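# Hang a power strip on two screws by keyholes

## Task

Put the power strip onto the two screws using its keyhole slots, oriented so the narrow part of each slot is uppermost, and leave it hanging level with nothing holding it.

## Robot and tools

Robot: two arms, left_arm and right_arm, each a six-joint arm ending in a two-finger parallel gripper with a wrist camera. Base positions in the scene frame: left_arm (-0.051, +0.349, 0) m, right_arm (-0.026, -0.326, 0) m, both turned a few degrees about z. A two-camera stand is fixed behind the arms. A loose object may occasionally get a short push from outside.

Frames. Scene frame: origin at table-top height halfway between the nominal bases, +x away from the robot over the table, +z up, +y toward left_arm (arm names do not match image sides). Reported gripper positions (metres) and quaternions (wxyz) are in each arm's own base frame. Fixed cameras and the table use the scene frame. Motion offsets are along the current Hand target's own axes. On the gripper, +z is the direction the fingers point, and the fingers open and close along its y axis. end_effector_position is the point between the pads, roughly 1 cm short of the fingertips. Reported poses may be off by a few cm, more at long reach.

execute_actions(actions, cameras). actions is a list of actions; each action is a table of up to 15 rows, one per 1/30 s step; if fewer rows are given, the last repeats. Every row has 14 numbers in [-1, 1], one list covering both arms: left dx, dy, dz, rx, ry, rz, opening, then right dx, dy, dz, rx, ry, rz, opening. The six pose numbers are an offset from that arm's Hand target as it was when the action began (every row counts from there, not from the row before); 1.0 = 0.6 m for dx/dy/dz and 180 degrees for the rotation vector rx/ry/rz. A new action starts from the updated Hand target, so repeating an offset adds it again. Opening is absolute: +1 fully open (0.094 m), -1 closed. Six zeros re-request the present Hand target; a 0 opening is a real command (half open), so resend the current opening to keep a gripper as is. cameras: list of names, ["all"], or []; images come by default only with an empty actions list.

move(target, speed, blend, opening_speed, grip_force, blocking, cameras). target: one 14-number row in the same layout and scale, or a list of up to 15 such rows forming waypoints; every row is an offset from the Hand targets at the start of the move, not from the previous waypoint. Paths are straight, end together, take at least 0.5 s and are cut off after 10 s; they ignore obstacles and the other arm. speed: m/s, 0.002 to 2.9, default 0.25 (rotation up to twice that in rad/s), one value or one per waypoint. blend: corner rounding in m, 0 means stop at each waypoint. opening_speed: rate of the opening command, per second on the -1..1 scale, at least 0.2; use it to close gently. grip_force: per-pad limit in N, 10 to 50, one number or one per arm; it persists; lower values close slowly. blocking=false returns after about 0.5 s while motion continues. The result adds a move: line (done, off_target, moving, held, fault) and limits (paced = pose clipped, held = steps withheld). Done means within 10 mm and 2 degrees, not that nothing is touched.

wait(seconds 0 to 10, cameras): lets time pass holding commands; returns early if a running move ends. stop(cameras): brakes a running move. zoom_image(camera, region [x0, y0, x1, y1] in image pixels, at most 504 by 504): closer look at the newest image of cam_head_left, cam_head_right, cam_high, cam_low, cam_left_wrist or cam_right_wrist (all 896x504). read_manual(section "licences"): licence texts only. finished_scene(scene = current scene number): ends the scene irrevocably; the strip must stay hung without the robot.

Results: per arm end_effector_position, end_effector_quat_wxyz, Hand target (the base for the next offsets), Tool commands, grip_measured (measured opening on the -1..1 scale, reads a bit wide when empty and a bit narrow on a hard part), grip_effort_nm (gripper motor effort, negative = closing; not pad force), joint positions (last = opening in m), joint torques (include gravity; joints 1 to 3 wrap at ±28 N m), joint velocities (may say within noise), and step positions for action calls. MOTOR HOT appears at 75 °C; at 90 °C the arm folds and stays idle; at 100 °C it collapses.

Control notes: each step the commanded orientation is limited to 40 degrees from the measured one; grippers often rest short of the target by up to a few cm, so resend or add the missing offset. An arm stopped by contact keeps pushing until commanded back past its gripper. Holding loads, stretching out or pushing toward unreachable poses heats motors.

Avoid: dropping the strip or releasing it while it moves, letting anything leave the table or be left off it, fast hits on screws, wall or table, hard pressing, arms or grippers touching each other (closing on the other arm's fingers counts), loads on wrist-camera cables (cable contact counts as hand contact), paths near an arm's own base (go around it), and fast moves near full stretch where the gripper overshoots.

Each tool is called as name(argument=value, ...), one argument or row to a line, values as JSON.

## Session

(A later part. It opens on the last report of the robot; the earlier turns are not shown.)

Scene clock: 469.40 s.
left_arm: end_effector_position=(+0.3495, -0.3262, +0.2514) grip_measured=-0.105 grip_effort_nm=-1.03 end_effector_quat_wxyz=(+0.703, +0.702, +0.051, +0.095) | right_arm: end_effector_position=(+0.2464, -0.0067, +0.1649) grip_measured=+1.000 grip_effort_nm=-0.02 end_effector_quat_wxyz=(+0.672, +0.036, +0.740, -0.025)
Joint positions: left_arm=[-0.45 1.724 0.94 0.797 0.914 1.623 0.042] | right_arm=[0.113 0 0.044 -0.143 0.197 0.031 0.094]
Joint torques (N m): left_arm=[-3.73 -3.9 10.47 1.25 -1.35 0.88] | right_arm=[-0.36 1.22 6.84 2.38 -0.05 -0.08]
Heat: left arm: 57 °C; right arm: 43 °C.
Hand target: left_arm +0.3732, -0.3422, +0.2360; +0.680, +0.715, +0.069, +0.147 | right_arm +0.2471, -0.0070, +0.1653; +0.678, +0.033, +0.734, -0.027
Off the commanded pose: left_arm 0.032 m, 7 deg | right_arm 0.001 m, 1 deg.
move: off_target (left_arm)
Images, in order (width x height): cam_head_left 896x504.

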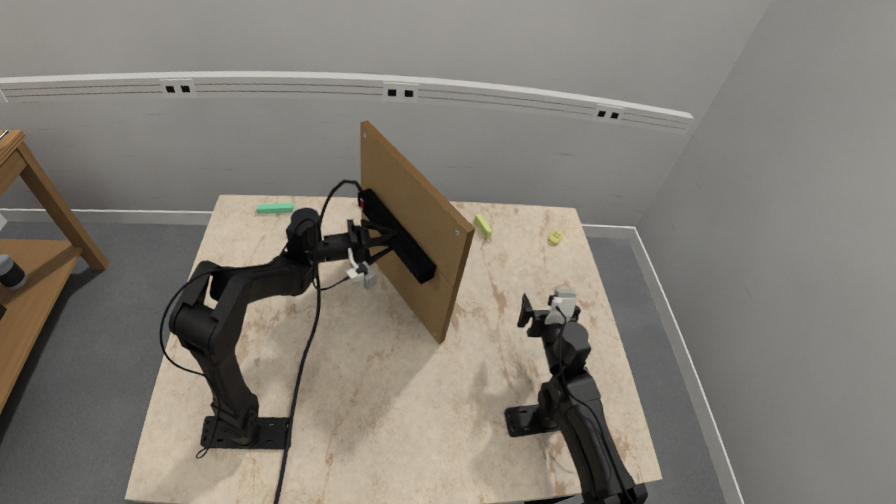

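move(
  target=[
    [0,-0.03,0,0.015,0,0.003,-0.5,0,0,0,0,0,0,1],
  ],
  speed=0.03,
)

move(
  target=[
    [0,-0.03,0,0.015,0,0,-0.5,0,0,0,0,0,0,1],
  ],
  speed=0.03,
  cameras=["cam_head_left"],
)

zoom_image(
  camera="cam_head_left",
  region=[340, 170, 450, 280],
)

Scene clock: 474.53 s.
left_arm: end_effector_position=(+0.3492, -0.3265, +0.2502) grip_measured=-0.105 grip_effort_nm=-1.03 end_effector_quat_wxyz=(+0.702, +0.704, +0.046, +0.099) | right_arm: end_effector_position=(+0.2464, -0.0067, +0.1649) grip_measured=+1.000 grip_effort_nm=-0.01 end_effector_quat_wxyz=(+0.672, +0.036, +0.740, -0.025)
Joint positions: left_arm=[-0.45 1.725 0.94 0.793 0.915 1.639 0.042] | right_arm=[0.113 0 0.044 -0.143 0.197 0.031 0.094]
Joint torques (N m): left_arm=[-3.14 -3 9.09 0.97 -1.34 1.21] | right_arm=[-0.35 1.11 6.65 2.37 -0.06 -0.13]
Heat: left arm: 55 °C; right arm: 43 °C.
Hand target: left_arm +0.3751, -0.3410, +0.2181; +0.662, +0.731, +0.069, +0.149 | right_arm +0.2471, -0.0070, +0.1653; +0.678, +0.033, +0.734, -0.027
Off the commanded pose: left_arm 0.044 m, 8 deg | right_arm 0.001 m, 1 deg.
move: off_target (left_arm)

Scene clock: 475.70 s.
left_arm: end_effector_position=(+0.3491, -0.3266, +0.2494) grip_measured=-0.105 grip_effort_nm=-1.03 end_effector_quat_wxyz=(+0.701, +0.705, +0.043, +0.101) | right_arm: end_effector_position=(+0.2464, -0.0067, +0.1649) grip_measured=+1.000 grip_effort_nm=-0.01 end_effector_quat_wxyz=(+0.672, +0.036, +0.740, -0.025)
Joint positions: left_arm=[-0.45 1.726 0.94 0.792 0.917 1.648 0.042] | right_arm=[0.113 0 0.044 -0.143 0.197 0.031 0.094]
Joint torques (N m): left_arm=[-2.43 -2.22 7.49 0.69 -1.32 1.51] | right_arm=[-0.47 1.2 6.76 2.34 -0.06 -0.1]
Heat: left arm: 55 °C; right arm: 43 °C.
Hand target: left_arm +0.3768, -0.3390, +0.2004; +0.645, +0.747, +0.072, +0.147 | right_arm +0.2471, -0.0070, +0.1653; +0.678, +0.033, +0.734, -0.027
Off the commanded pose: left_arm 0.058 m, 10 deg | right_arm 0.001 m, 1 deg.
move: off_target (left_arm)
Images, in order (width x height): cam_head_left 896x504.

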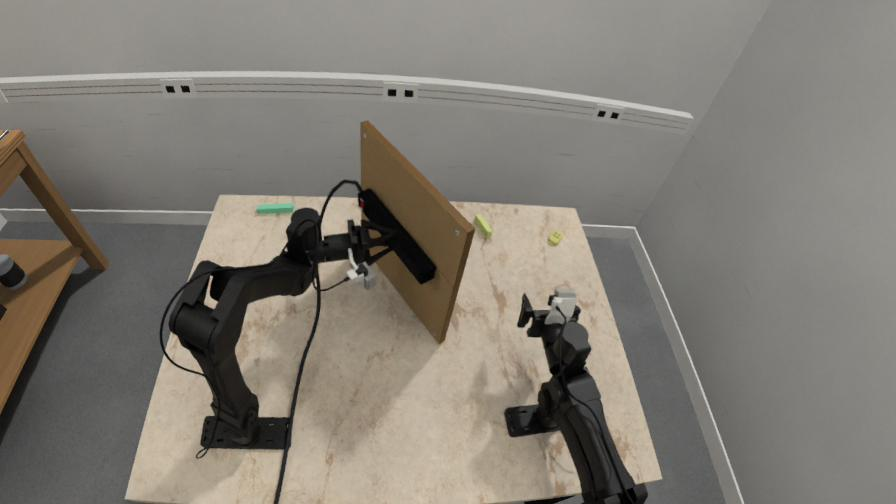

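Scaled by 4.582 from the camera's 896x504 image, which has a finer 1280x720 frame.

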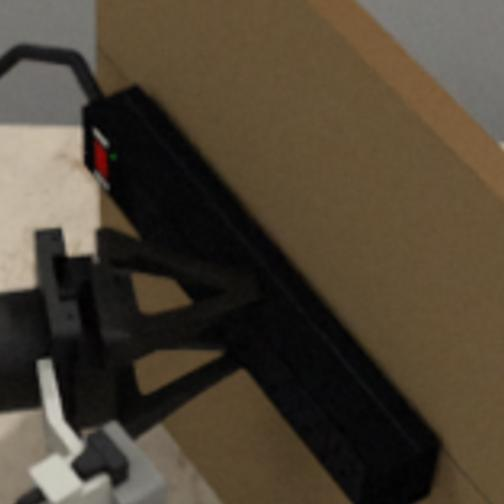

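move(
  target=[
    [0,0.075,0,-0.04,-0.01,0,-0.5,0,0,0,0,0,0,1],
    [0,0.085,0.03,-0.04,-0.01,0,-0.5,0,0,0,0,0,0,1],
  ],
  speed=0.04,
  cameras=["cam_head_left"],
)

zoom_image(
  camera="cam_head_left",
  region=[340, 170, 450, 280],
)

Scene clock: 481.97 s.
left_arm: end_effector_position=(+0.3487, -0.3279, +0.2512) grip_measured=-0.105 grip_effort_nm=-1.03 end_effector_quat_wxyz=(+0.705, +0.703, +0.036, +0.083) | right_arm: end_effector_position=(+0.2464, -0.0067, +0.1649) grip_measured=+1.000 grip_effort_nm=-0.02 end_effector_quat_wxyz=(+0.672, +0.036, +0.740, -0.025)
Joint positions: left_arm=[-0.443 1.744 0.962 0.797 0.959 1.625 0.042] | right_arm=[0.113 0 0.044 -0.143 0.197 0.031 0.094]
Joint torques (N m): left_arm=[-7.31 -2.55 14.65 1.34 -1.76 0.67] | right_arm=[-0.42 1.26 6.74 2.35 -0.05 -0.11]
Heat: left arm: 53 °C; right arm: 43 °C.
Hand target: left_arm +0.3783, -0.3640, +0.2484; +0.691, +0.707, +0.053, +0.140 | right_arm +0.2471, -0.0070, +0.1653; +0.678, +0.033, +0.734, -0.027
Off the commanded pose: left_arm 0.047 m, 7 deg | right_arm 0.001 m, 1 deg.
move: off_target (left_arm)
Images, in order (width x height): cam_head_left 896x504.

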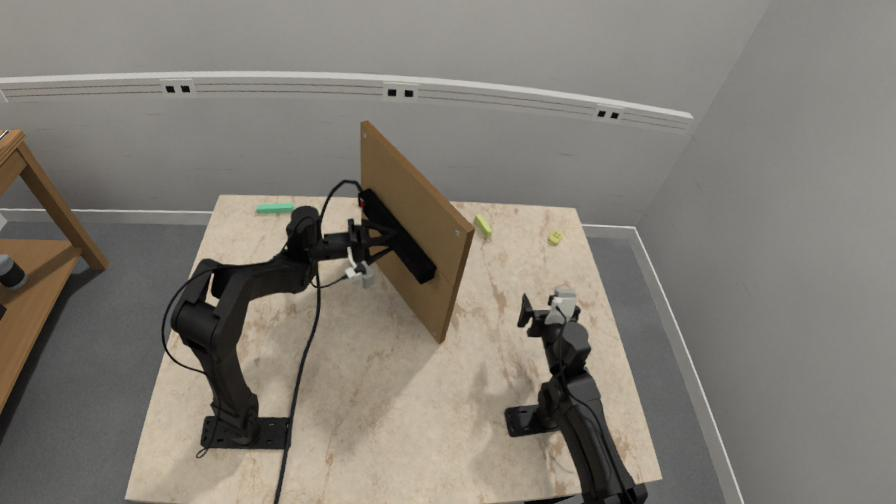

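Scaled by 4.582 from the camera's 896x504 image, which has a finer 1280x720 frame.

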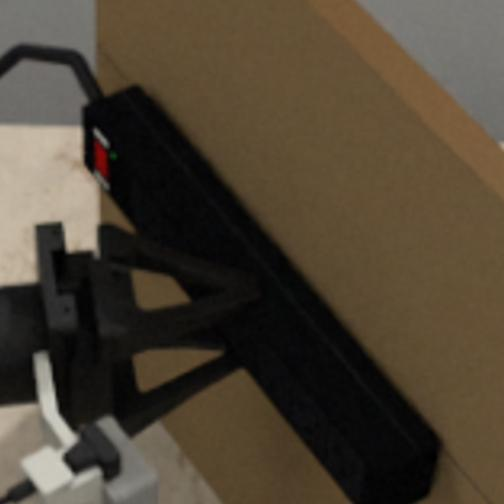

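move(
  target=[
    [0,0.03,0,0,0,0,-0.5,0,0,0,0,0,0,1],
  ],
  speed=0.03,
)

move(
  target=[
    [0,0.03,0,0,0,0,-0.5,0,0,0,0,0,0,1],
  ],
  speed=0.03,
)

move(
  target=[
    [0,0.03,0,0,0,0,-0.5,0,0,0,0,0,0,1],
  ],
  speed=0.03,
  cameras=["cam_head_left"],
)

zoom_image(
  camera="cam_head_left",
  region=[340, 170, 450, 280],
)

Scene clock: 487.87 s.
left_arm: end_effector_position=(+0.3491, -0.3281, +0.2525) grip_measured=-0.105 grip_effort_nm=-1.03 end_effector_quat_wxyz=(+0.695, +0.714, +0.042, +0.074) | right_arm: end_effector_position=(+0.2464, -0.0067, +0.1649) grip_measured=+1.000 grip_effort_nm=-0.01 end_effector_quat_wxyz=(+0.672, +0.036, +0.740, -0.025)
Joint positions: left_arm=[-0.443 1.725 0.991 0.693 0.962 1.652 0.042] | right_arm=[0.113 0 0.044 -0.143 0.197 0.031 0.094]
Joint torques (N m): left_arm=[-7.79 -4.27 15.15 1.71 -1.8 0.36] | right_arm=[-0.34 1.09 6.87 2.37 -0.03 -0.11]
Heat: left arm: 52 °C; right arm: 43 °C.
Hand target: left_arm +0.3762, -0.3646, +0.2663; +0.691, +0.707, +0.053, +0.140 | right_arm +0.2471, -0.0070, +0.1653; +0.678, +0.033, +0.734, -0.027
Off the commanded pose: left_arm 0.048 m, 8 deg | right_arm 0.001 m, 1 deg.
move: off_target (left_arm)

Scene clock: 489.20 s.
left_arm: end_effector_position=(+0.3497, -0.3279, +0.2545) grip_measured=-0.105 grip_effort_nm=-1.03 end_effector_quat_wxyz=(+0.681, +0.727, +0.054, +0.065) | right_arm: end_effector_position=(+0.2464, -0.0067, +0.1649) grip_measured=+1.000 grip_effort_nm=-0.01 end_effector_quat_wxyz=(+0.672, +0.036, +0.740, -0.025)
Joint positions: left_arm=[-0.443 1.702 1.025 0.566 0.955 1.683 0.042] | right_arm=[0.113 0 0.044 -0.143 0.197 0.031 0.094]
Joint torques (N m): left_arm=[-8.09 -5.65 15.31 2.26 -1.73 0.02] | right_arm=[-0.29 1.14 6.97 2.33 -0.05 -0.13]
Heat: left arm: 52 °C; right arm: 43 °C.
Hand target: left_arm +0.3740, -0.3654, +0.2842; +0.691, +0.707, +0.053, +0.140 | right_arm +0.2471, -0.0070, +0.1653; +0.678, +0.033, +0.734, -0.027
Off the commanded pose: left_arm 0.054 m, 9 deg | right_arm 0.001 m, 1 deg.
move: off_target (left_arm)

Scene clock: 490.43 s.
left_arm: end_effector_position=(+0.3507, -0.3287, +0.2557) grip_measured=-0.105 grip_effort_nm=-1.03 end_effector_quat_wxyz=(+0.667, +0.739, +0.073, +0.058) | right_arm: end_effector_position=(+0.2464, -0.0067, +0.1649) grip_measured=+1.000 grip_effort_nm=-0.02 end_effector_quat_wxyz=(+0.672, +0.036, +0.740, -0.025)
Joint positions: left_arm=[-0.45 1.682 1.057 0.453 0.929 1.698 0.042] | right_arm=[0.113 0 0.044 -0.143 0.197 0.031 0.094]
Joint torques (N m): left_arm=[-7.84 -7.05 15.69 2.71 -1.48 -0.16] | right_arm=[-0.28 1.03 6.78 2.33 -0.09 -0.11]
Heat: left arm: 53 °C; right arm: 43 °C.
Hand target: left_arm +0.3719, -0.3661, +0.3019; +0.691, +0.707, +0.053, +0.140 | right_arm +0.2471, -0.0070, +0.1653; +0.678, +0.033, +0.734, -0.027
Off the commanded pose: left_arm 0.063 m, 11 deg | right_arm 0.001 m, 1 deg.
move: off_target (left_arm)
Images, in order (width x height): cam_head_left 896x504.

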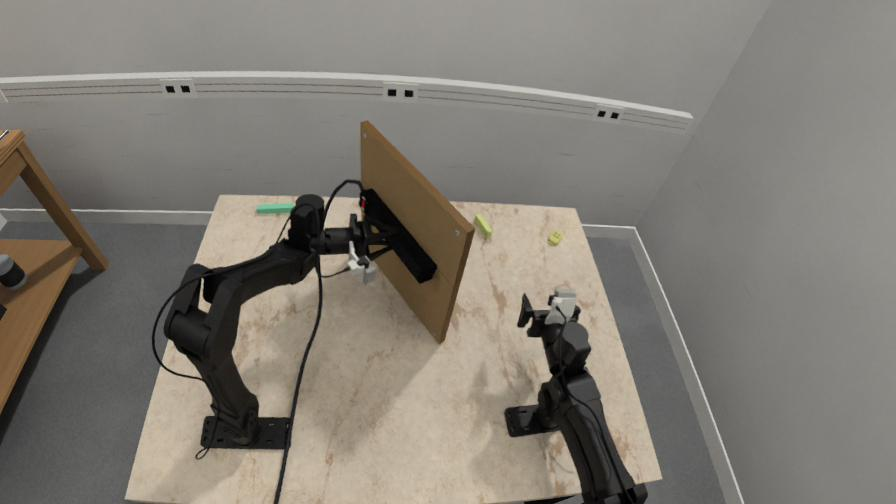

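Scaled by 4.582 from the camera's 896x504 image, which has a finer 1280x720 frame.

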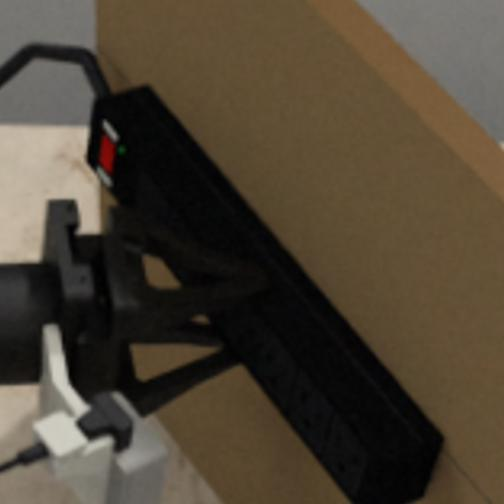

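move(
  target=[
    [0,-0.055,0.012,0,0,0,-0.5,0,0,0,0,0,0,1],
  ],
  speed=0.03,
)

move(
  target=[
    [0,-0.04,0,0,0,0,-0.5,0,0,0,0,0,0,1],
  ],
  speed=0.03,
)

move(
  target=[
    [0,-0.04,0,0,0,0,-0.5,0,0,0,0,0,0,1],
  ],
  speed=0.03,
  cameras=["cam_head_left"],
)

zoom_image(
  camera="cam_head_left",
  region=[340, 170, 450, 280],
)

Scene clock: 496.17 s.
left_arm: end_effector_position=(+0.3505, -0.3299, +0.2546) grip_measured=-0.105 grip_effort_nm=-1.02 end_effector_quat_wxyz=(+0.675, +0.734, +0.056, +0.054) | right_arm: end_effector_position=(+0.2464, -0.0067, +0.1649) grip_measured=+1.000 grip_effort_nm=-0.01 end_effector_quat_wxyz=(+0.672, +0.036, +0.740, -0.025)
Joint positions: left_arm=[-0.444 1.706 1.057 0.502 0.965 1.695 0.042] | right_arm=[0.113 0 0.044 -0.143 0.197 0.031 0.094]
Joint torques (N m): left_arm=[-8.76 -3.03 13 2.97 -1.82 0.07] | right_arm=[-0.32 1.13 6.83 2.37 -0.02 -0.11]
Heat: left arm: 56 °C; right arm: 43 °C.
Hand target: left_arm +0.3778, -0.3717, +0.2691; +0.691, +0.707, +0.053, +0.140 | right_arm +0.2471, -0.0070, +0.1653; +0.678, +0.033, +0.734, -0.027
Off the commanded pose: left_arm 0.052 m, 10 deg | right_arm 0.001 m, 1 deg.
move: off_target (left_arm)

Scene clock: 497.90 s.
left_arm: end_effector_position=(+0.3509, -0.3299, +0.2520) grip_measured=-0.105 grip_effort_nm=-1.03 end_effector_quat_wxyz=(+0.694, +0.718, +0.030, +0.051) | right_arm: end_effector_position=(+0.2464, -0.0067, +0.1649) grip_measured=+1.000 grip_effort_nm=-0.01 end_effector_quat_wxyz=(+0.672, +0.036, +0.740, -0.025)
Joint positions: left_arm=[-0.431 1.756 1.039 0.655 1.024 1.655 0.042] | right_arm=[0.113 0 0.044 -0.143 0.197 0.031 0.094]
Joint torques (N m): left_arm=[-8.92 -3.02 10.81 2.26 -2.27 0.53] | right_arm=[-0.39 1.1 6.74 2.34 -0.03 -0.11]
Heat: left arm: 57 °C; right arm: 43 °C.
Hand target: left_arm +0.3807, -0.3707, +0.2452; +0.691, +0.707, +0.053, +0.140 | right_arm +0.2471, -0.0070, +0.1653; +0.678, +0.033, +0.734, -0.027
Off the commanded pose: left_arm 0.051 m, 11 deg | right_arm 0.001 m, 1 deg.
move: off_target (left_arm)

Scene clock: 499.60 s.
left_arm: end_effector_position=(+0.3506, -0.3296, +0.2493) grip_measured=-0.105 grip_effort_nm=-1.02 end_effector_quat_wxyz=(+0.715, +0.696, +0.011, +0.060) | right_arm: end_effector_position=(+0.2464, -0.0067, +0.1649) grip_measured=+1.000 grip_effort_nm=-0.01 end_effector_quat_wxyz=(+0.672, +0.036, +0.740, -0.025)
Joint positions: left_arm=[-0.427 1.808 1.001 0.866 1.044 1.589 0.042] | right_arm=[0.113 0 0.044 -0.143 0.197 0.031 0.094]
Joint torques (N m): left_arm=[-8.39 -2.26 9.33 1.32 -2.37 1.13] | right_arm=[-0.17 1.07 6.74 2.38 -0.06 -0.1]
Heat: left arm: 56 °C; right arm: 43 °C.
Hand target: left_arm +0.3835, -0.3699, +0.2215; +0.691, +0.707, +0.053, +0.140 | right_arm +0.2471, -0.0070, +0.1653; +0.678, +0.033, +0.734, -0.027
Off the commanded pose: left_arm 0.059 m, 11 deg | right_arm 0.001 m, 1 deg.
move: off_target (left_arm)
Images, in order (width x height): cam_head_left 896x504.

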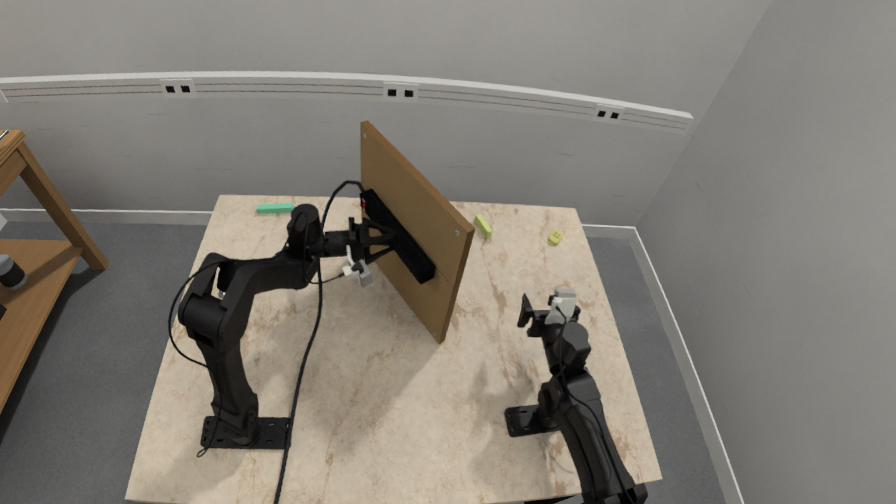

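Scaled by 4.582 from the camera's 896x504 image, which has a finer 1280x720 frame.

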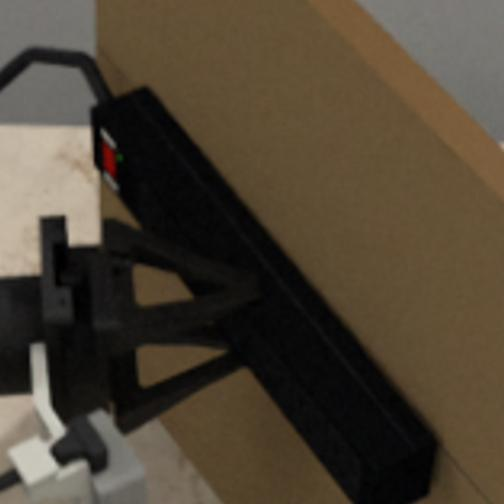

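move(
  target=[
    [0,0.045,0,0,0.05,0,-0.5,0,0,0,0,0,0,1],
    [0,0.055,0,0,0.075,0,-0.5,0,0,0,0,0,0,1],
  ],
  speed=0.04,
  cameras=["cam_head_left"],
)

zoom_image(
  camera="cam_head_left",
  region=[340, 170, 450, 280],
)

Scene clock: 507.20 s.
left_arm: end_effector_position=(+0.3515, -0.3292, +0.2520) grip_measured=-0.105 grip_effort_nm=-1.03 end_effector_quat_wxyz=(+0.698, +0.699, +0.091, +0.125) | right_arm: end_effector_position=(+0.2464, -0.0067, +0.1649) grip_measured=+1.000 grip_effort_nm=-0.01 end_effector_quat_wxyz=(+0.672, +0.036, +0.740, -0.025)
Joint positions: left_arm=[-0.49 1.684 0.901 0.791 0.774 1.613 0.042] | right_arm=[0.113 0 0.044 -0.143 0.197 0.031 0.094]
Joint torques (N m): left_arm=[-11.6 -3.12 12.6 1.89 -2.78 0.59] | right_arm=[-0.34 1.18 6.71 2.36 -0.03 -0.09]
Heat: left arm: 54 °C; right arm: 43 °C.
Hand target: left_arm +0.3797, -0.3711, +0.2542; +0.680, +0.686, +0.134, +0.222 | right_arm +0.2471, -0.0070, +0.1653; +0.678, +0.033, +0.734, -0.027
Off the commanded pose: left_arm 0.051 m, 12 deg | right_arm 0.001 m, 1 deg.
move: off_target (left_arm)
Images, in order (width x height): cam_head_left 896x504.

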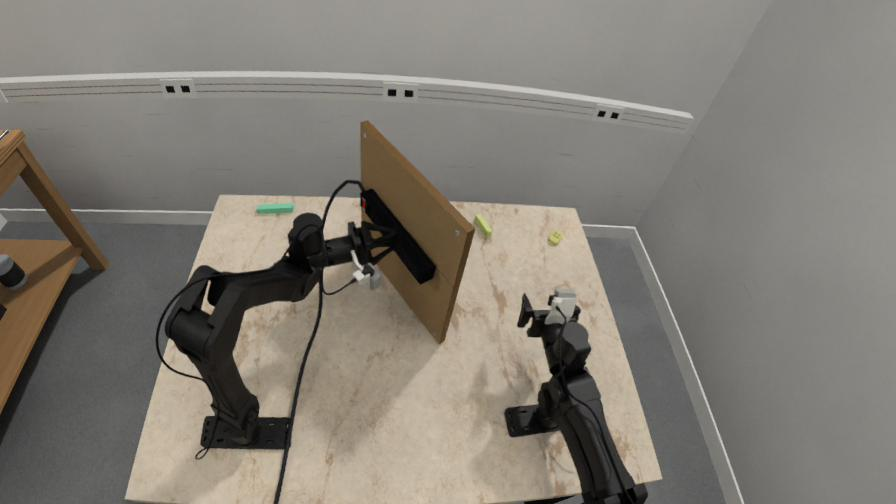

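Scaled by 4.582 from the camera's 896x504 image, which has a finer 1280x720 frame.

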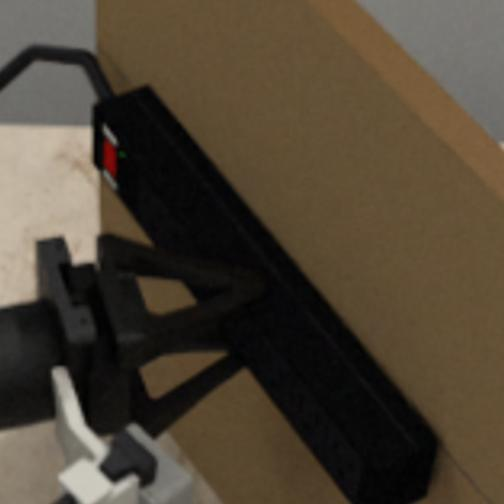

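move(
  target=[
    [0,0.012,-0.01,0,0,-0.03,-0.5,0,0,0,0,0,0,1],
    [0,0.015,0.0,0,0,-0.045,-0.5,0,0,0,0,0,0,1],
  ],
  speed=0.03,
  cameras=["cam_head_left"],
)

zoom_image(
  camera="cam_head_left",
  region=[340, 170, 450, 280],
)

Scene clock: 512.90 s.
left_arm: end_effector_position=(+0.3513, -0.3290, +0.2529) grip_measured=-0.105 grip_effort_nm=-1.03 end_effector_quat_wxyz=(+0.694, +0.700, +0.115, +0.128) | right_arm: end_effector_position=(+0.2464, -0.0067, +0.1649) grip_measured=+1.000 grip_effort_nm=-0.02 end_effector_quat_wxyz=(+0.672, +0.036, +0.740, -0.025)
Joint positions: left_arm=[-0.505 1.658 0.888 0.762 0.72 1.596 0.042] | right_arm=[0.113 0 0.044 -0.143 0.197 0.031 0.094]
Joint torques (N m): left_arm=[-11.1 -2.44 14.76 1.97 -2.45 -0.55] | right_arm=[-0.4 1.22 6.91 2.34 -0.02 -0.1]
Heat: left arm: 55 °C; right arm: 43 °C.
Hand target: left_arm +0.3785, -0.3714, +0.2633; +0.694, +0.674, +0.182, +0.174 | right_arm +0.2471, -0.0070, +0.1653; +0.678, +0.033, +0.734, -0.027
Off the commanded pose: left_arm 0.051 m, 10 deg | right_arm 0.001 m, 1 deg.
move: off_target (left_arm)
Images, in order (width x height): cam_head_left 896x504.

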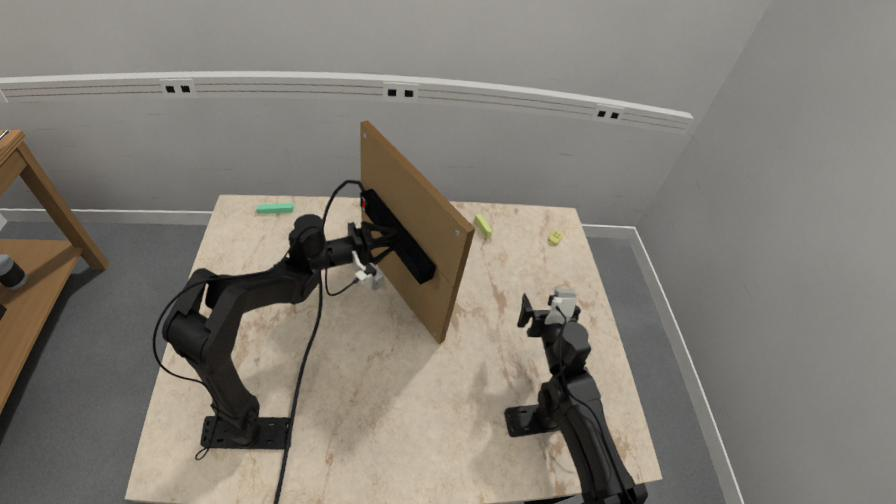

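Scaled by 4.582 from the camera's 896x504 image, which has a finer 1280x720 frame.

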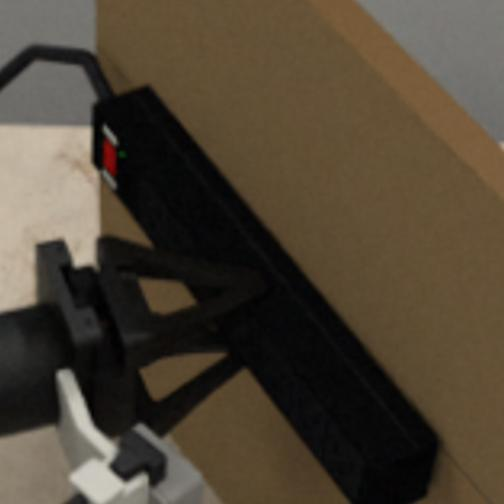

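move(
  target=[0,0.025,-0.015,0,0.015,-0.025,-0.5,0,0,0,0,0,0,1],
  speed=0.08,
  cameras=["cam_head_left","cam_low"],
)

zoom_image(
  camera="cam_head_left",
  region=[340, 170, 450, 280],
)

Scene clock: 525.50 s.
left_arm: end_effector_position=(+0.3523, -0.3312, +0.2555) grip_measured=-0.105 grip_effort_nm=-1.03 end_effector_quat_wxyz=(+0.681, +0.702, +0.157, +0.135) | right_arm: end_effector_position=(+0.2464, -0.0067, +0.1649) grip_measured=+1.000 grip_effort_nm=-0.02 end_effector_quat_wxyz=(+0.672, +0.036, +0.740, -0.025)
Joint positions: left_arm=[-0.54 1.615 0.89 0.682 0.615 1.572 0.042] | right_arm=[0.113 0 0.044 -0.143 0.197 0.031 0.094]
Joint torques (N m): left_arm=[-8.95 -3.66 14.89 2.2 -2.01 -1.04] | right_arm=[-0.39 1.2 6.83 2.37 -0.06 -0.08]
Heat: left arm: 56 °C; right arm: 43 °C.
Hand target: left_arm +0.3742, -0.3631, +0.2780; +0.696, +0.663, +0.224, +0.162 | right_arm +0.2471, -0.0070, +0.1653; +0.678, +0.033, +0.734, -0.027
Off the commanded pose: left_arm 0.045 m, 10 deg | right_arm 0.001 m, 1 deg.
move: off_target (left_arm)
Images, in order (width x height): cam_head_left 896x504, cam_low 896x504.

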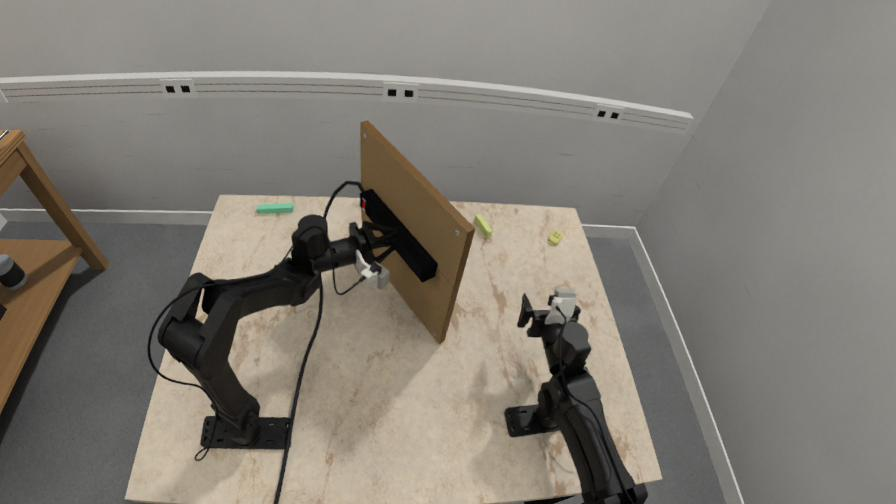

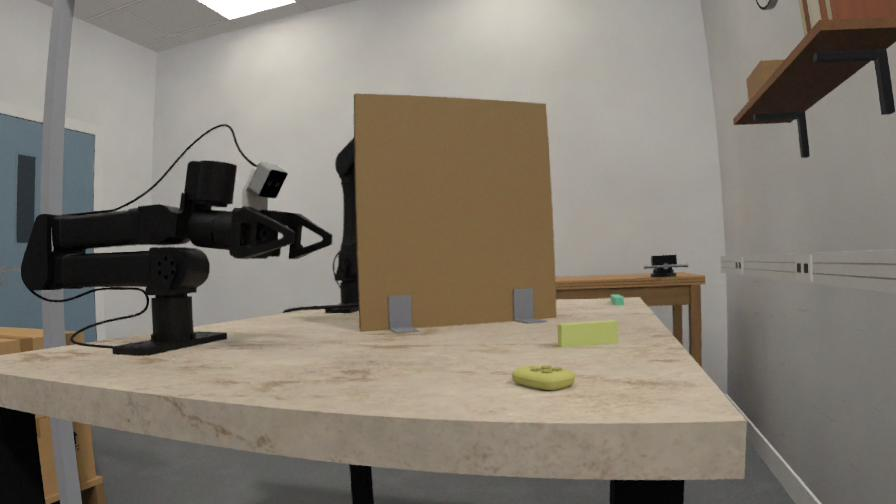

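Scaled by 4.582 from the camera's 896x504 image, which has a finer 1280x720 frame.

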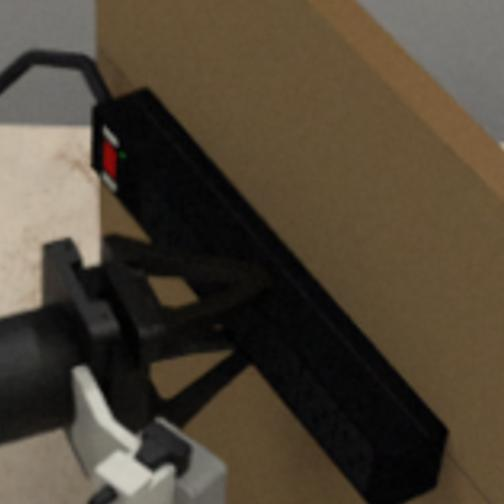

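move(
  target=[0,-0.07,-0.01,0,-0.01,0.015,-0.5,0,0,0,0,0,0,1],
  speed=0.08,
  cameras=["cam_head_left"],
)

zoom_image(
  camera="cam_head_left",
  region=[340, 170, 450, 280],
)

Scene clock: 528.83 s.
left_arm: end_effector_position=(+0.3517, -0.3310, +0.2519) grip_measured=-0.105 grip_effort_nm=-1.03 end_effector_quat_wxyz=(+0.710, +0.671, +0.145, +0.154) | right_arm: end_effector_position=(+0.2464, -0.0067, +0.1649) grip_measured=+1.000 grip_effort_nm=-0.01 end_effector_quat_wxyz=(+0.672, +0.036, +0.740, -0.025)
Joint positions: left_arm=[-0.546 1.672 0.822 0.918 0.598 1.533 0.042] | right_arm=[0.113 0 0.044 -0.143 0.197 0.031 0.094]
Joint torques (N m): left_arm=[-8.43 -1.72 11.37 1.62 -1.75 -0.15] | right_arm=[-0.36 1.22 6.76 2.41 -0.03 -0.13]
Heat: left arm: 56 °C; right arm: 43 °C.
Hand target: left_arm +0.3679, -0.3610, +0.2361; +0.695, +0.670, +0.198, +0.168 | right_arm +0.2471, -0.0070, +0.1653; +0.678, +0.033, +0.734, -0.027
Off the commanded pose: left_arm 0.038 m, 6 deg | right_arm 0.001 m, 1 deg.
move: off_target (left_arm)
Images, in order (width x height): cam_head_left 896x504.

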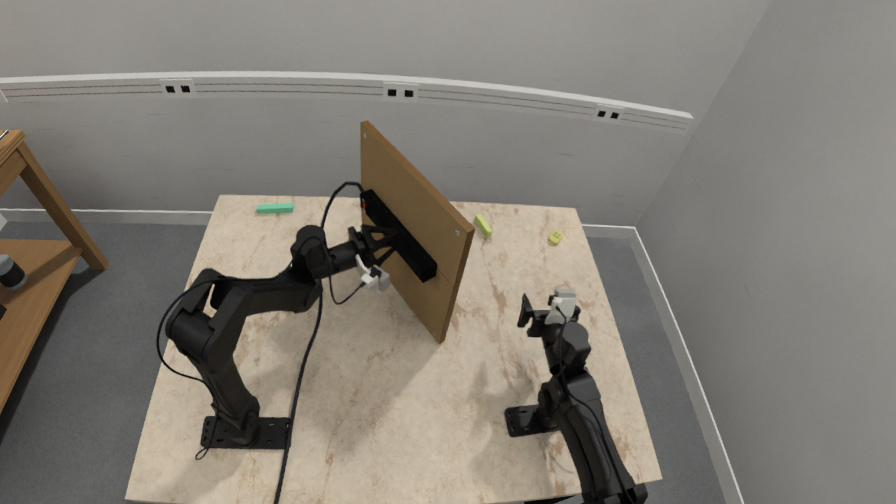

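Scaled by 4.582 from the camera's 896x504 image, which has a finer 1280x720 frame.

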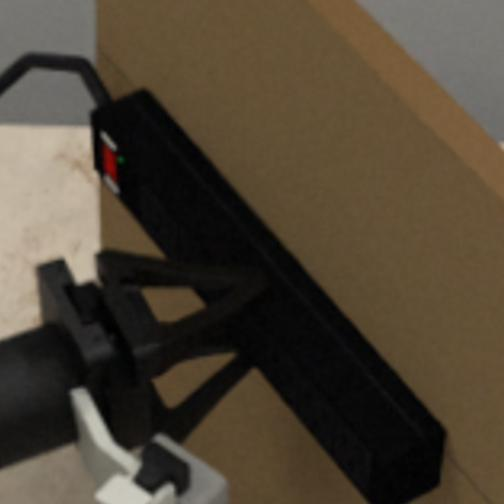

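move(
  target=[0,-0.03,-0.045,0,0,0.01,-0.5,0,0,0,0,0,0,1],
  speed=0.06,
  cameras=["cam_head_left"],
)

zoom_image(
  camera="cam_head_left",
  region=[340, 170, 450, 280],
)

Scene clock: 532.23 s.
left_arm: end_effector_position=(+0.3501, -0.3292, +0.2486) grip_measured=-0.105 grip_effort_nm=-1.02 end_effector_quat_wxyz=(+0.719, +0.650, +0.164, +0.182) | right_arm: end_effector_position=(+0.2464, -0.0067, +0.1649) grip_measured=+1.000 grip_effort_nm=-0.01 end_effector_quat_wxyz=(+0.672, +0.036, +0.740, -0.025)
Joint positions: left_arm=[-0.577 1.682 0.762 1.034 0.496 1.517 0.042] | right_arm=[0.113 0 0.044 -0.143 0.197 0.031 0.094]
Joint torques (N m): left_arm=[-2.84 -4.11 6.2 1.43 -0.58 0.26] | right_arm=[-0.35 1.11 6.9 2.37 -0.07 -0.13]
Heat: left arm: 55 °C; right arm: 43 °C.
Hand target: left_arm +0.3540, -0.3384, +0.2174; +0.693, +0.673, +0.187, +0.179 | right_arm +0.2471, -0.0070, +0.1653; +0.678, +0.033, +0.734, -0.027
Off the commanded pose: left_arm 0.033 m, 5 deg | right_arm 0.001 m, 1 deg.
move: off_target (left_arm)
Images, in order (width x height): cam_head_left 896x504.

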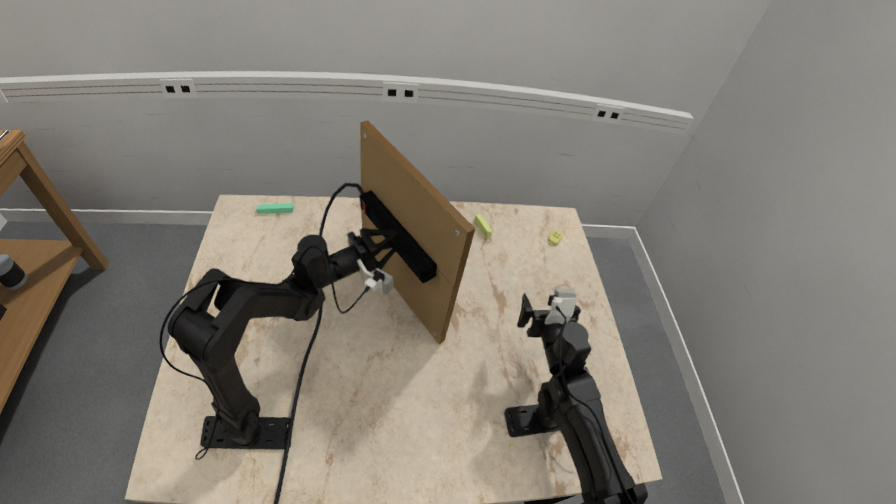

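Scaled by 4.582 from the camera's 896x504 image, which has a finer 1280x720 frame.

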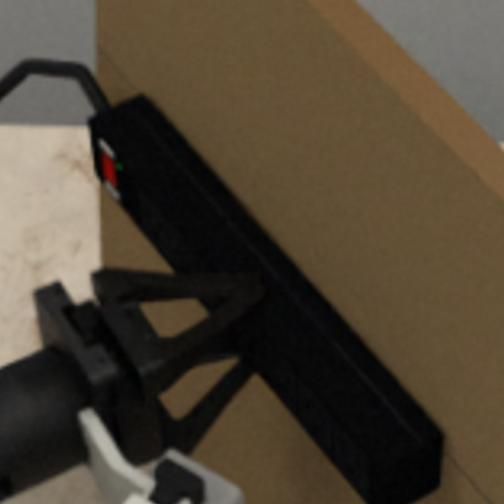

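move(
  target=[0,-0.04,0.02,0.03,0,0,-0.5,0,0,0,0,0,0,1],
  speed=0.06,
  cameras=["cam_head_left"],
)

zoom_image(
  camera="cam_head_left",
  region=[340, 170, 450, 280],
)

Scene clock: 536.13 s.
left_arm: end_effector_position=(+0.3501, -0.3296, +0.2473) grip_measured=-0.105 grip_effort_nm=-1.03 end_effector_quat_wxyz=(+0.718, +0.652, +0.163, +0.183) | right_arm: end_effector_position=(+0.2464, -0.0067, +0.1649) grip_measured=+1.000 grip_effort_nm=-0.02 end_effector_quat_wxyz=(+0.672, +0.036, +0.740, -0.025)
Joint positions: left_arm=[-0.579 1.684 0.761 1.034 0.494 1.522 0.042] | right_arm=[0.113 0 0.044 -0.143 0.197 0.031 0.094]
Joint torques (N m): left_arm=[-3.93 -2.41 8.06 0.52 -0.62 0.61] | right_arm=[-0.31 1.17 6.71 2.35 -0.06 -0.12]
Heat: left arm: 55 °C; right arm: 43 °C.
Hand target: left_arm +0.3598, -0.3496, +0.1938; +0.660, +0.705, +0.195, +0.170 | right_arm +0.2471, -0.0070, +0.1653; +0.678, +0.033, +0.734, -0.027
Off the commanded pose: left_arm 0.058 m, 10 deg | right_arm 0.001 m, 1 deg.
move: off_target (left_arm)
Images, in order (width x height): cam_head_left 896x504.

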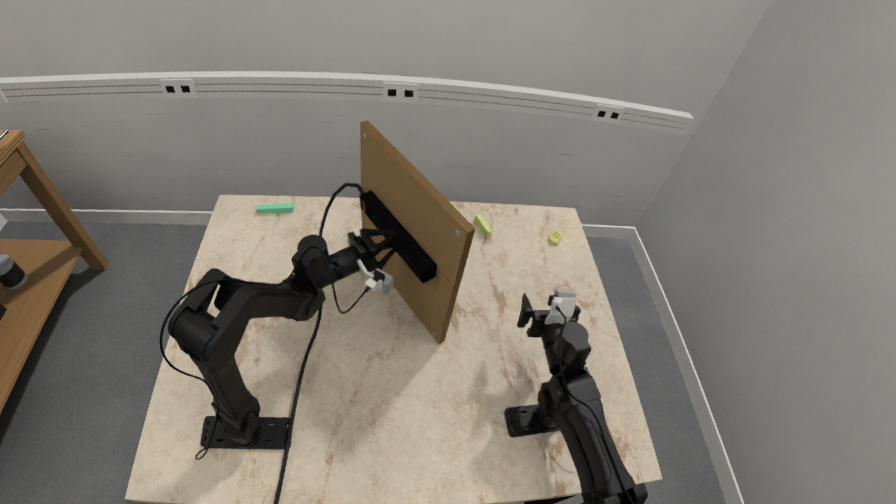

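Scaled by 4.582 from the camera's 896x504 image, which has a finer 1280x720 frame.

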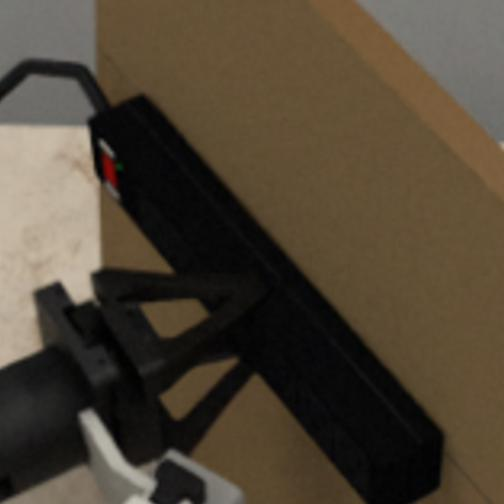

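move(
  target=[
    [0,0.02,0.02,0.02,0,0.05,-0.5,0,0,0,0,0,0,1],
    [0.01,0,0.01,0.02,0.02,0.05,-0.5,0,0,0,0,0,0,1],
    [-0.01,0,0.01,0.02,0.02,0.05,-0.5,0,0,0,0,0,0,1],
  ],
  speed=0.06,
  blend=0.02,
  cameras=["cam_head_left"],
)

zoom_image(
  camera="cam_head_left",
  region=[340, 170, 450, 280],
)

Scene clock: 543.20 s.
left_arm: end_effector_position=(+0.3516, -0.3313, +0.2447) grip_measured=-0.105 grip_effort_nm=-1.03 end_effector_quat_wxyz=(+0.685, +0.674, +0.161, +0.226) | right_arm: end_effector_position=(+0.2464, -0.0067, +0.1649) grip_measured=+1.000 grip_effort_nm=-0.02 end_effector_quat_wxyz=(+0.672, +0.036, +0.740, -0.025)
Joint positions: left_arm=[-0.609 1.637 0.773 0.908 0.409 1.637 0.042] | right_arm=[0.113 0 0.044 -0.143 0.197 0.031 0.094]
Joint torques (N m): left_arm=[-6.2 -1.42 9.2 0.74 -0.85 1.14] | right_arm=[-0.38 1.16 6.84 2.35 -0.07 -0.12]
Heat: left arm: 52 °C; right arm: 43 °C.
Hand target: left_arm +0.3576, -0.3577, +0.1934; +0.616, +0.733, +0.165, +0.237 | right_arm +0.2471, -0.0070, +0.1653; +0.678, +0.033, +0.734, -0.027
Off the commanded pose: left_arm 0.058 m, 10 deg | right_arm 0.001 m, 1 deg.
move: off_target (left_arm); blend cut to 0.0157 m at target 1, 0.006 m at target 2
Images, in order (width x height): cam_head_left 896x504.

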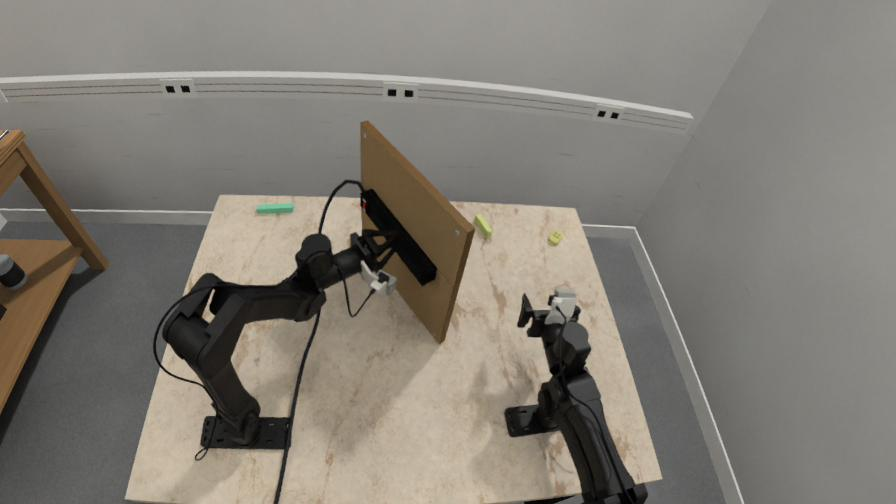

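Scaled by 4.582 from the camera's 896x504 image, which has a finer 1280x720 frame.

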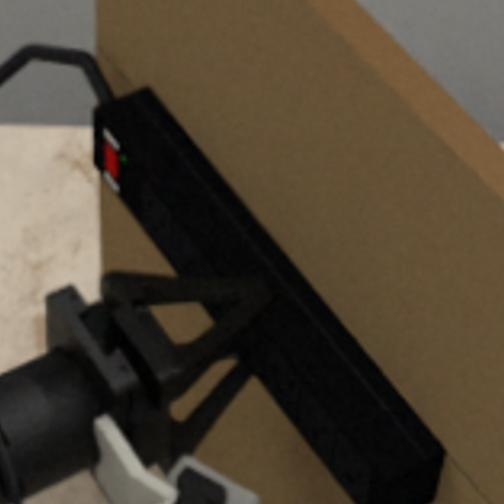

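move(
  target=[0,-0.01,-0.015,0,-0.02,-0.055,-0.5,0,0,0,0,0,0,1],
  speed=0.06,
  cameras=["cam_head_left"],
)

zoom_image(
  camera="cam_head_left",
  region=[340, 170, 450, 280],
)

Scene clock: 547.80 s.
left_arm: end_effector_position=(+0.3510, -0.3314, +0.2381) grip_measured=-0.105 grip_effort_nm=-1.03 end_effector_quat_wxyz=(+0.685, +0.676, +0.179, +0.203) | right_arm: end_effector_position=(+0.2464, -0.0067, +0.1649) grip_measured=+1.000 grip_effort_nm=-0.01 end_effector_quat_wxyz=(+0.672, +0.036, +0.740, -0.025)
Joint positions: left_arm=[-0.607 1.642 0.769 0.896 0.418 1.591 0.042] | right_arm=[0.113 0 0.044 -0.143 0.197 0.031 0.094]
Joint torques (N m): left_arm=[-3.07 -2.43 8.5 0.74 -0.17 0.02] | right_arm=[-0.4 1.01 6.68 2.36 -0.05 -0.11]
Heat: left arm: 51 °C; right arm: 43 °C.
Hand target: left_arm +0.3530, -0.3492, +0.1888; +0.639, +0.723, +0.209, +0.160 | right_arm +0.2471, -0.0070, +0.1653; +0.678, +0.033, +0.734, -0.027
Off the commanded pose: left_arm 0.053 m, 10 deg | right_arm 0.001 m, 1 deg.
move: off_target (left_arm)
Images, in order (width x height): cam_head_left 896x504.

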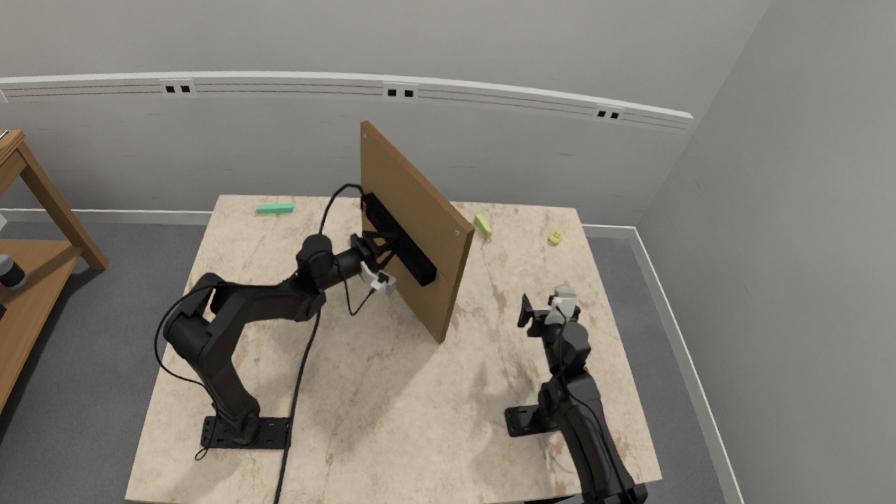

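Scaled by 4.582 from the camera's 896x504 image, which has a finer 1280x720 frame.

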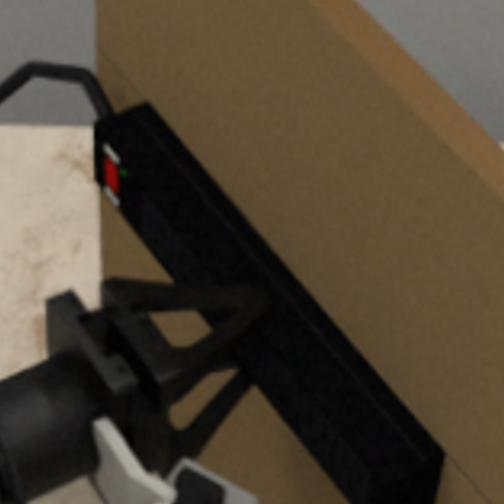

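move(
  target=[0,0.04,-0.005,0,0,0,-0.5,0,0,0,0,0,0,1],
  speed=0.06,
)

move(
  target=[0,0.025,-0.01,0,0,0.02,0.5,0,0,0,0,0,0,1],
  speed=0.06,
  opening_speed=0.3,
  cameras=["cam_head_left"],
)

zoom_image(
  camera="cam_head_left",
  region=[340, 170, 450, 280],
)

Scene clock: 551.77 s.
left_arm: end_effector_position=(+0.3507, -0.3310, +0.2380) grip_measured=-0.105 grip_effort_nm=-1.03 end_effector_quat_wxyz=(+0.674, +0.688, +0.187, +0.192) | right_arm: end_effector_position=(+0.2464, -0.0067, +0.1649) grip_measured=+1.000 grip_effort_nm=-0.02 end_effector_quat_wxyz=(+0.672, +0.036, +0.740, -0.025)
Joint positions: left_arm=[-0.604 1.616 0.788 0.809 0.424 1.59 0.042] | right_arm=[0.113 0 0.044 -0.143 0.197 0.031 0.094]
Joint torques (N m): left_arm=[-3.18 -3.99 11.97 0.65 -0.2 0.01] | right_arm=[-0.42 1.17 6.82 2.34 -0.07 -0.12]
Heat: left arm: 50 °C; right arm: 43 °C.
Hand target: left_arm +0.3538, -0.3489, +0.2129; +0.639, +0.723, +0.209, +0.160 | right_arm +0.2471, -0.0070, +0.1653; +0.678, +0.033, +0.734, -0.027
Off the commanded pose: left_arm 0.031 m, 7 deg | right_arm 0.001 m, 1 deg.
move: off_target (left_arm)

Scene clock: 555.30 s.
left_arm: end_effector_position=(+0.3516, -0.3398, +0.2319) grip_measured=+0.498 grip_effort_nm=0.10 end_effector_quat_wxyz=(+0.639, +0.723, +0.184, +0.188) | right_arm: end_effector_position=(+0.2464, -0.0067, +0.1649) grip_measured=+1.000 grip_effort_nm=-0.02 end_effector_quat_wxyz=(+0.672, +0.036, +0.740, -0.025)
Joint positions: left_arm=[-0.623 1.603 0.861 0.618 0.408 1.657 0.07] | right_arm=[0.113 0 0.044 -0.143 0.197 0.031 0.094]
Joint torques (N m): left_arm=[-0.87 -6 9.63 1.67 0.03 -0.02] | right_arm=[-0.35 1.14 6.87 2.36 -0.03 -0.11]
Heat: left arm: 50 °C; right arm: 43 °C.
Hand target: left_arm +0.3524, -0.3451, +0.2286; +0.634, +0.729, +0.186, +0.180 | right_arm +0.2471, -0.0070, +0.1653; +0.678, +0.033, +0.734, -0.027
Off the commanded pose: left_arm 0.006 m, 1 deg | right_arm 0.001 m, 1 deg.
move: done
Images, in order (width x height): cam_head_left 896x504.

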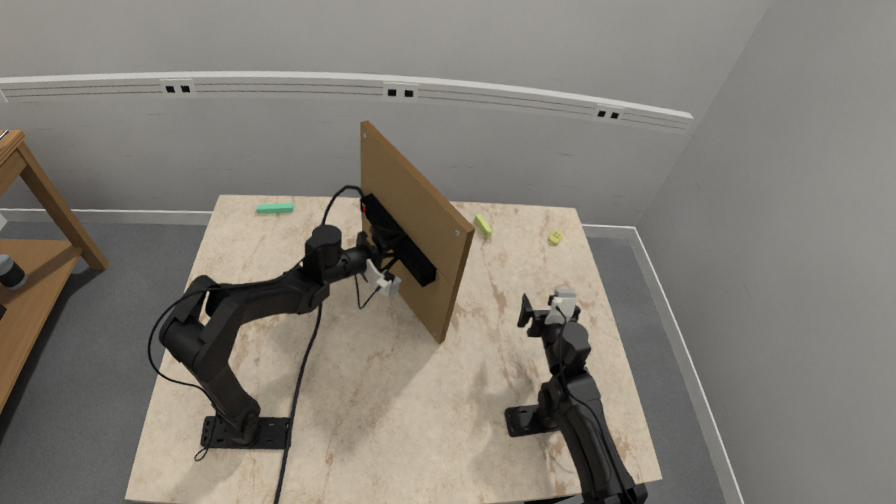

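Scaled by 4.582 from the camera's 896x504 image, which has a finer 1280x720 frame.

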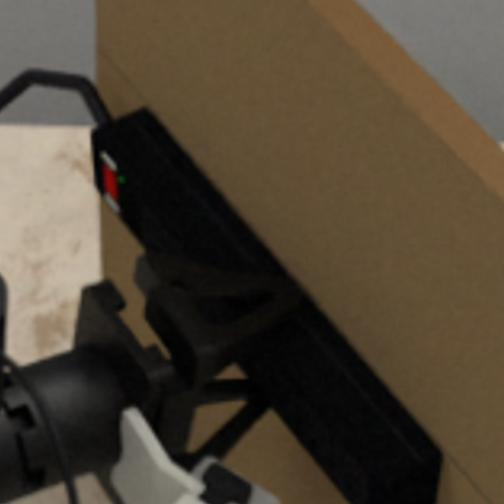

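move(
  target=[
    [0,0.01,0,0,0,0,0.8,0,0,0,0,0,0,1],
    [0,0.01,-0.22,0,0,0,0.8,0,0,0,0,0,0,1],
  ],
  speed=0.09,
  opening_speed=0.5,
  cameras=["cam_head_left"],
)

zoom_image(
  camera="cam_head_left",
  region=[340, 170, 450, 280],
)

Scene clock: 561.33 s.
left_arm: end_effector_position=(+0.2908, -0.2358, +0.2618) grip_measured=+0.798 grip_effort_nm=0.10 end_effector_quat_wxyz=(+0.641, +0.722, +0.177, +0.191) | right_arm: end_effector_position=(+0.2464, -0.0067, +0.1649) grip_measured=+1.000 grip_effort_nm=-0.02 end_effector_quat_wxyz=(+0.672, +0.036, +0.740, -0.025)
Joint positions: left_arm=[-0.39 1.109 0.609 0.367 0.645 1.701 0.084] | right_arm=[0.113 0 0.044 -0.143 0.197 0.031 0.094]
Joint torques (N m): left_arm=[0.65 -4.15 6.75 1.57 0.11 -0.02] | right_arm=[-0.31 1.01 6.82 2.34 -0.01 -0.09]
Heat: left arm: 50 °C; right arm: 43 °C.
Hand target: left_arm +0.2869, -0.2328, +0.2520; +0.634, +0.729, +0.186, +0.180 | right_arm +0.2471, -0.0070, +0.1653; +0.678, +0.033, +0.734, -0.027
Off the commanded pose: left_arm 0.011 m, 2 deg | right_arm 0.001 m, 1 deg.
move: off_target (left_arm)
Images, in order (width x height): cam_head_left 896x504.

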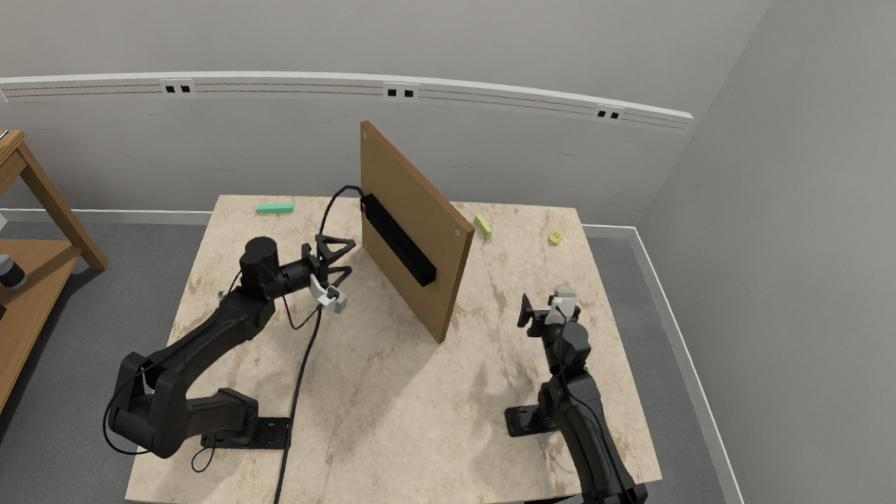

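Scaled by 4.582 from the camera's 896x504 image, which has a finer 1280x720 frame.

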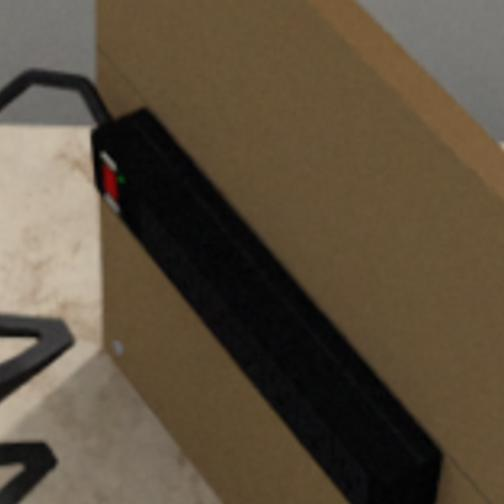

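Hung.

finished_scene(
  scene=2,
)

The scene is finished: the task was done.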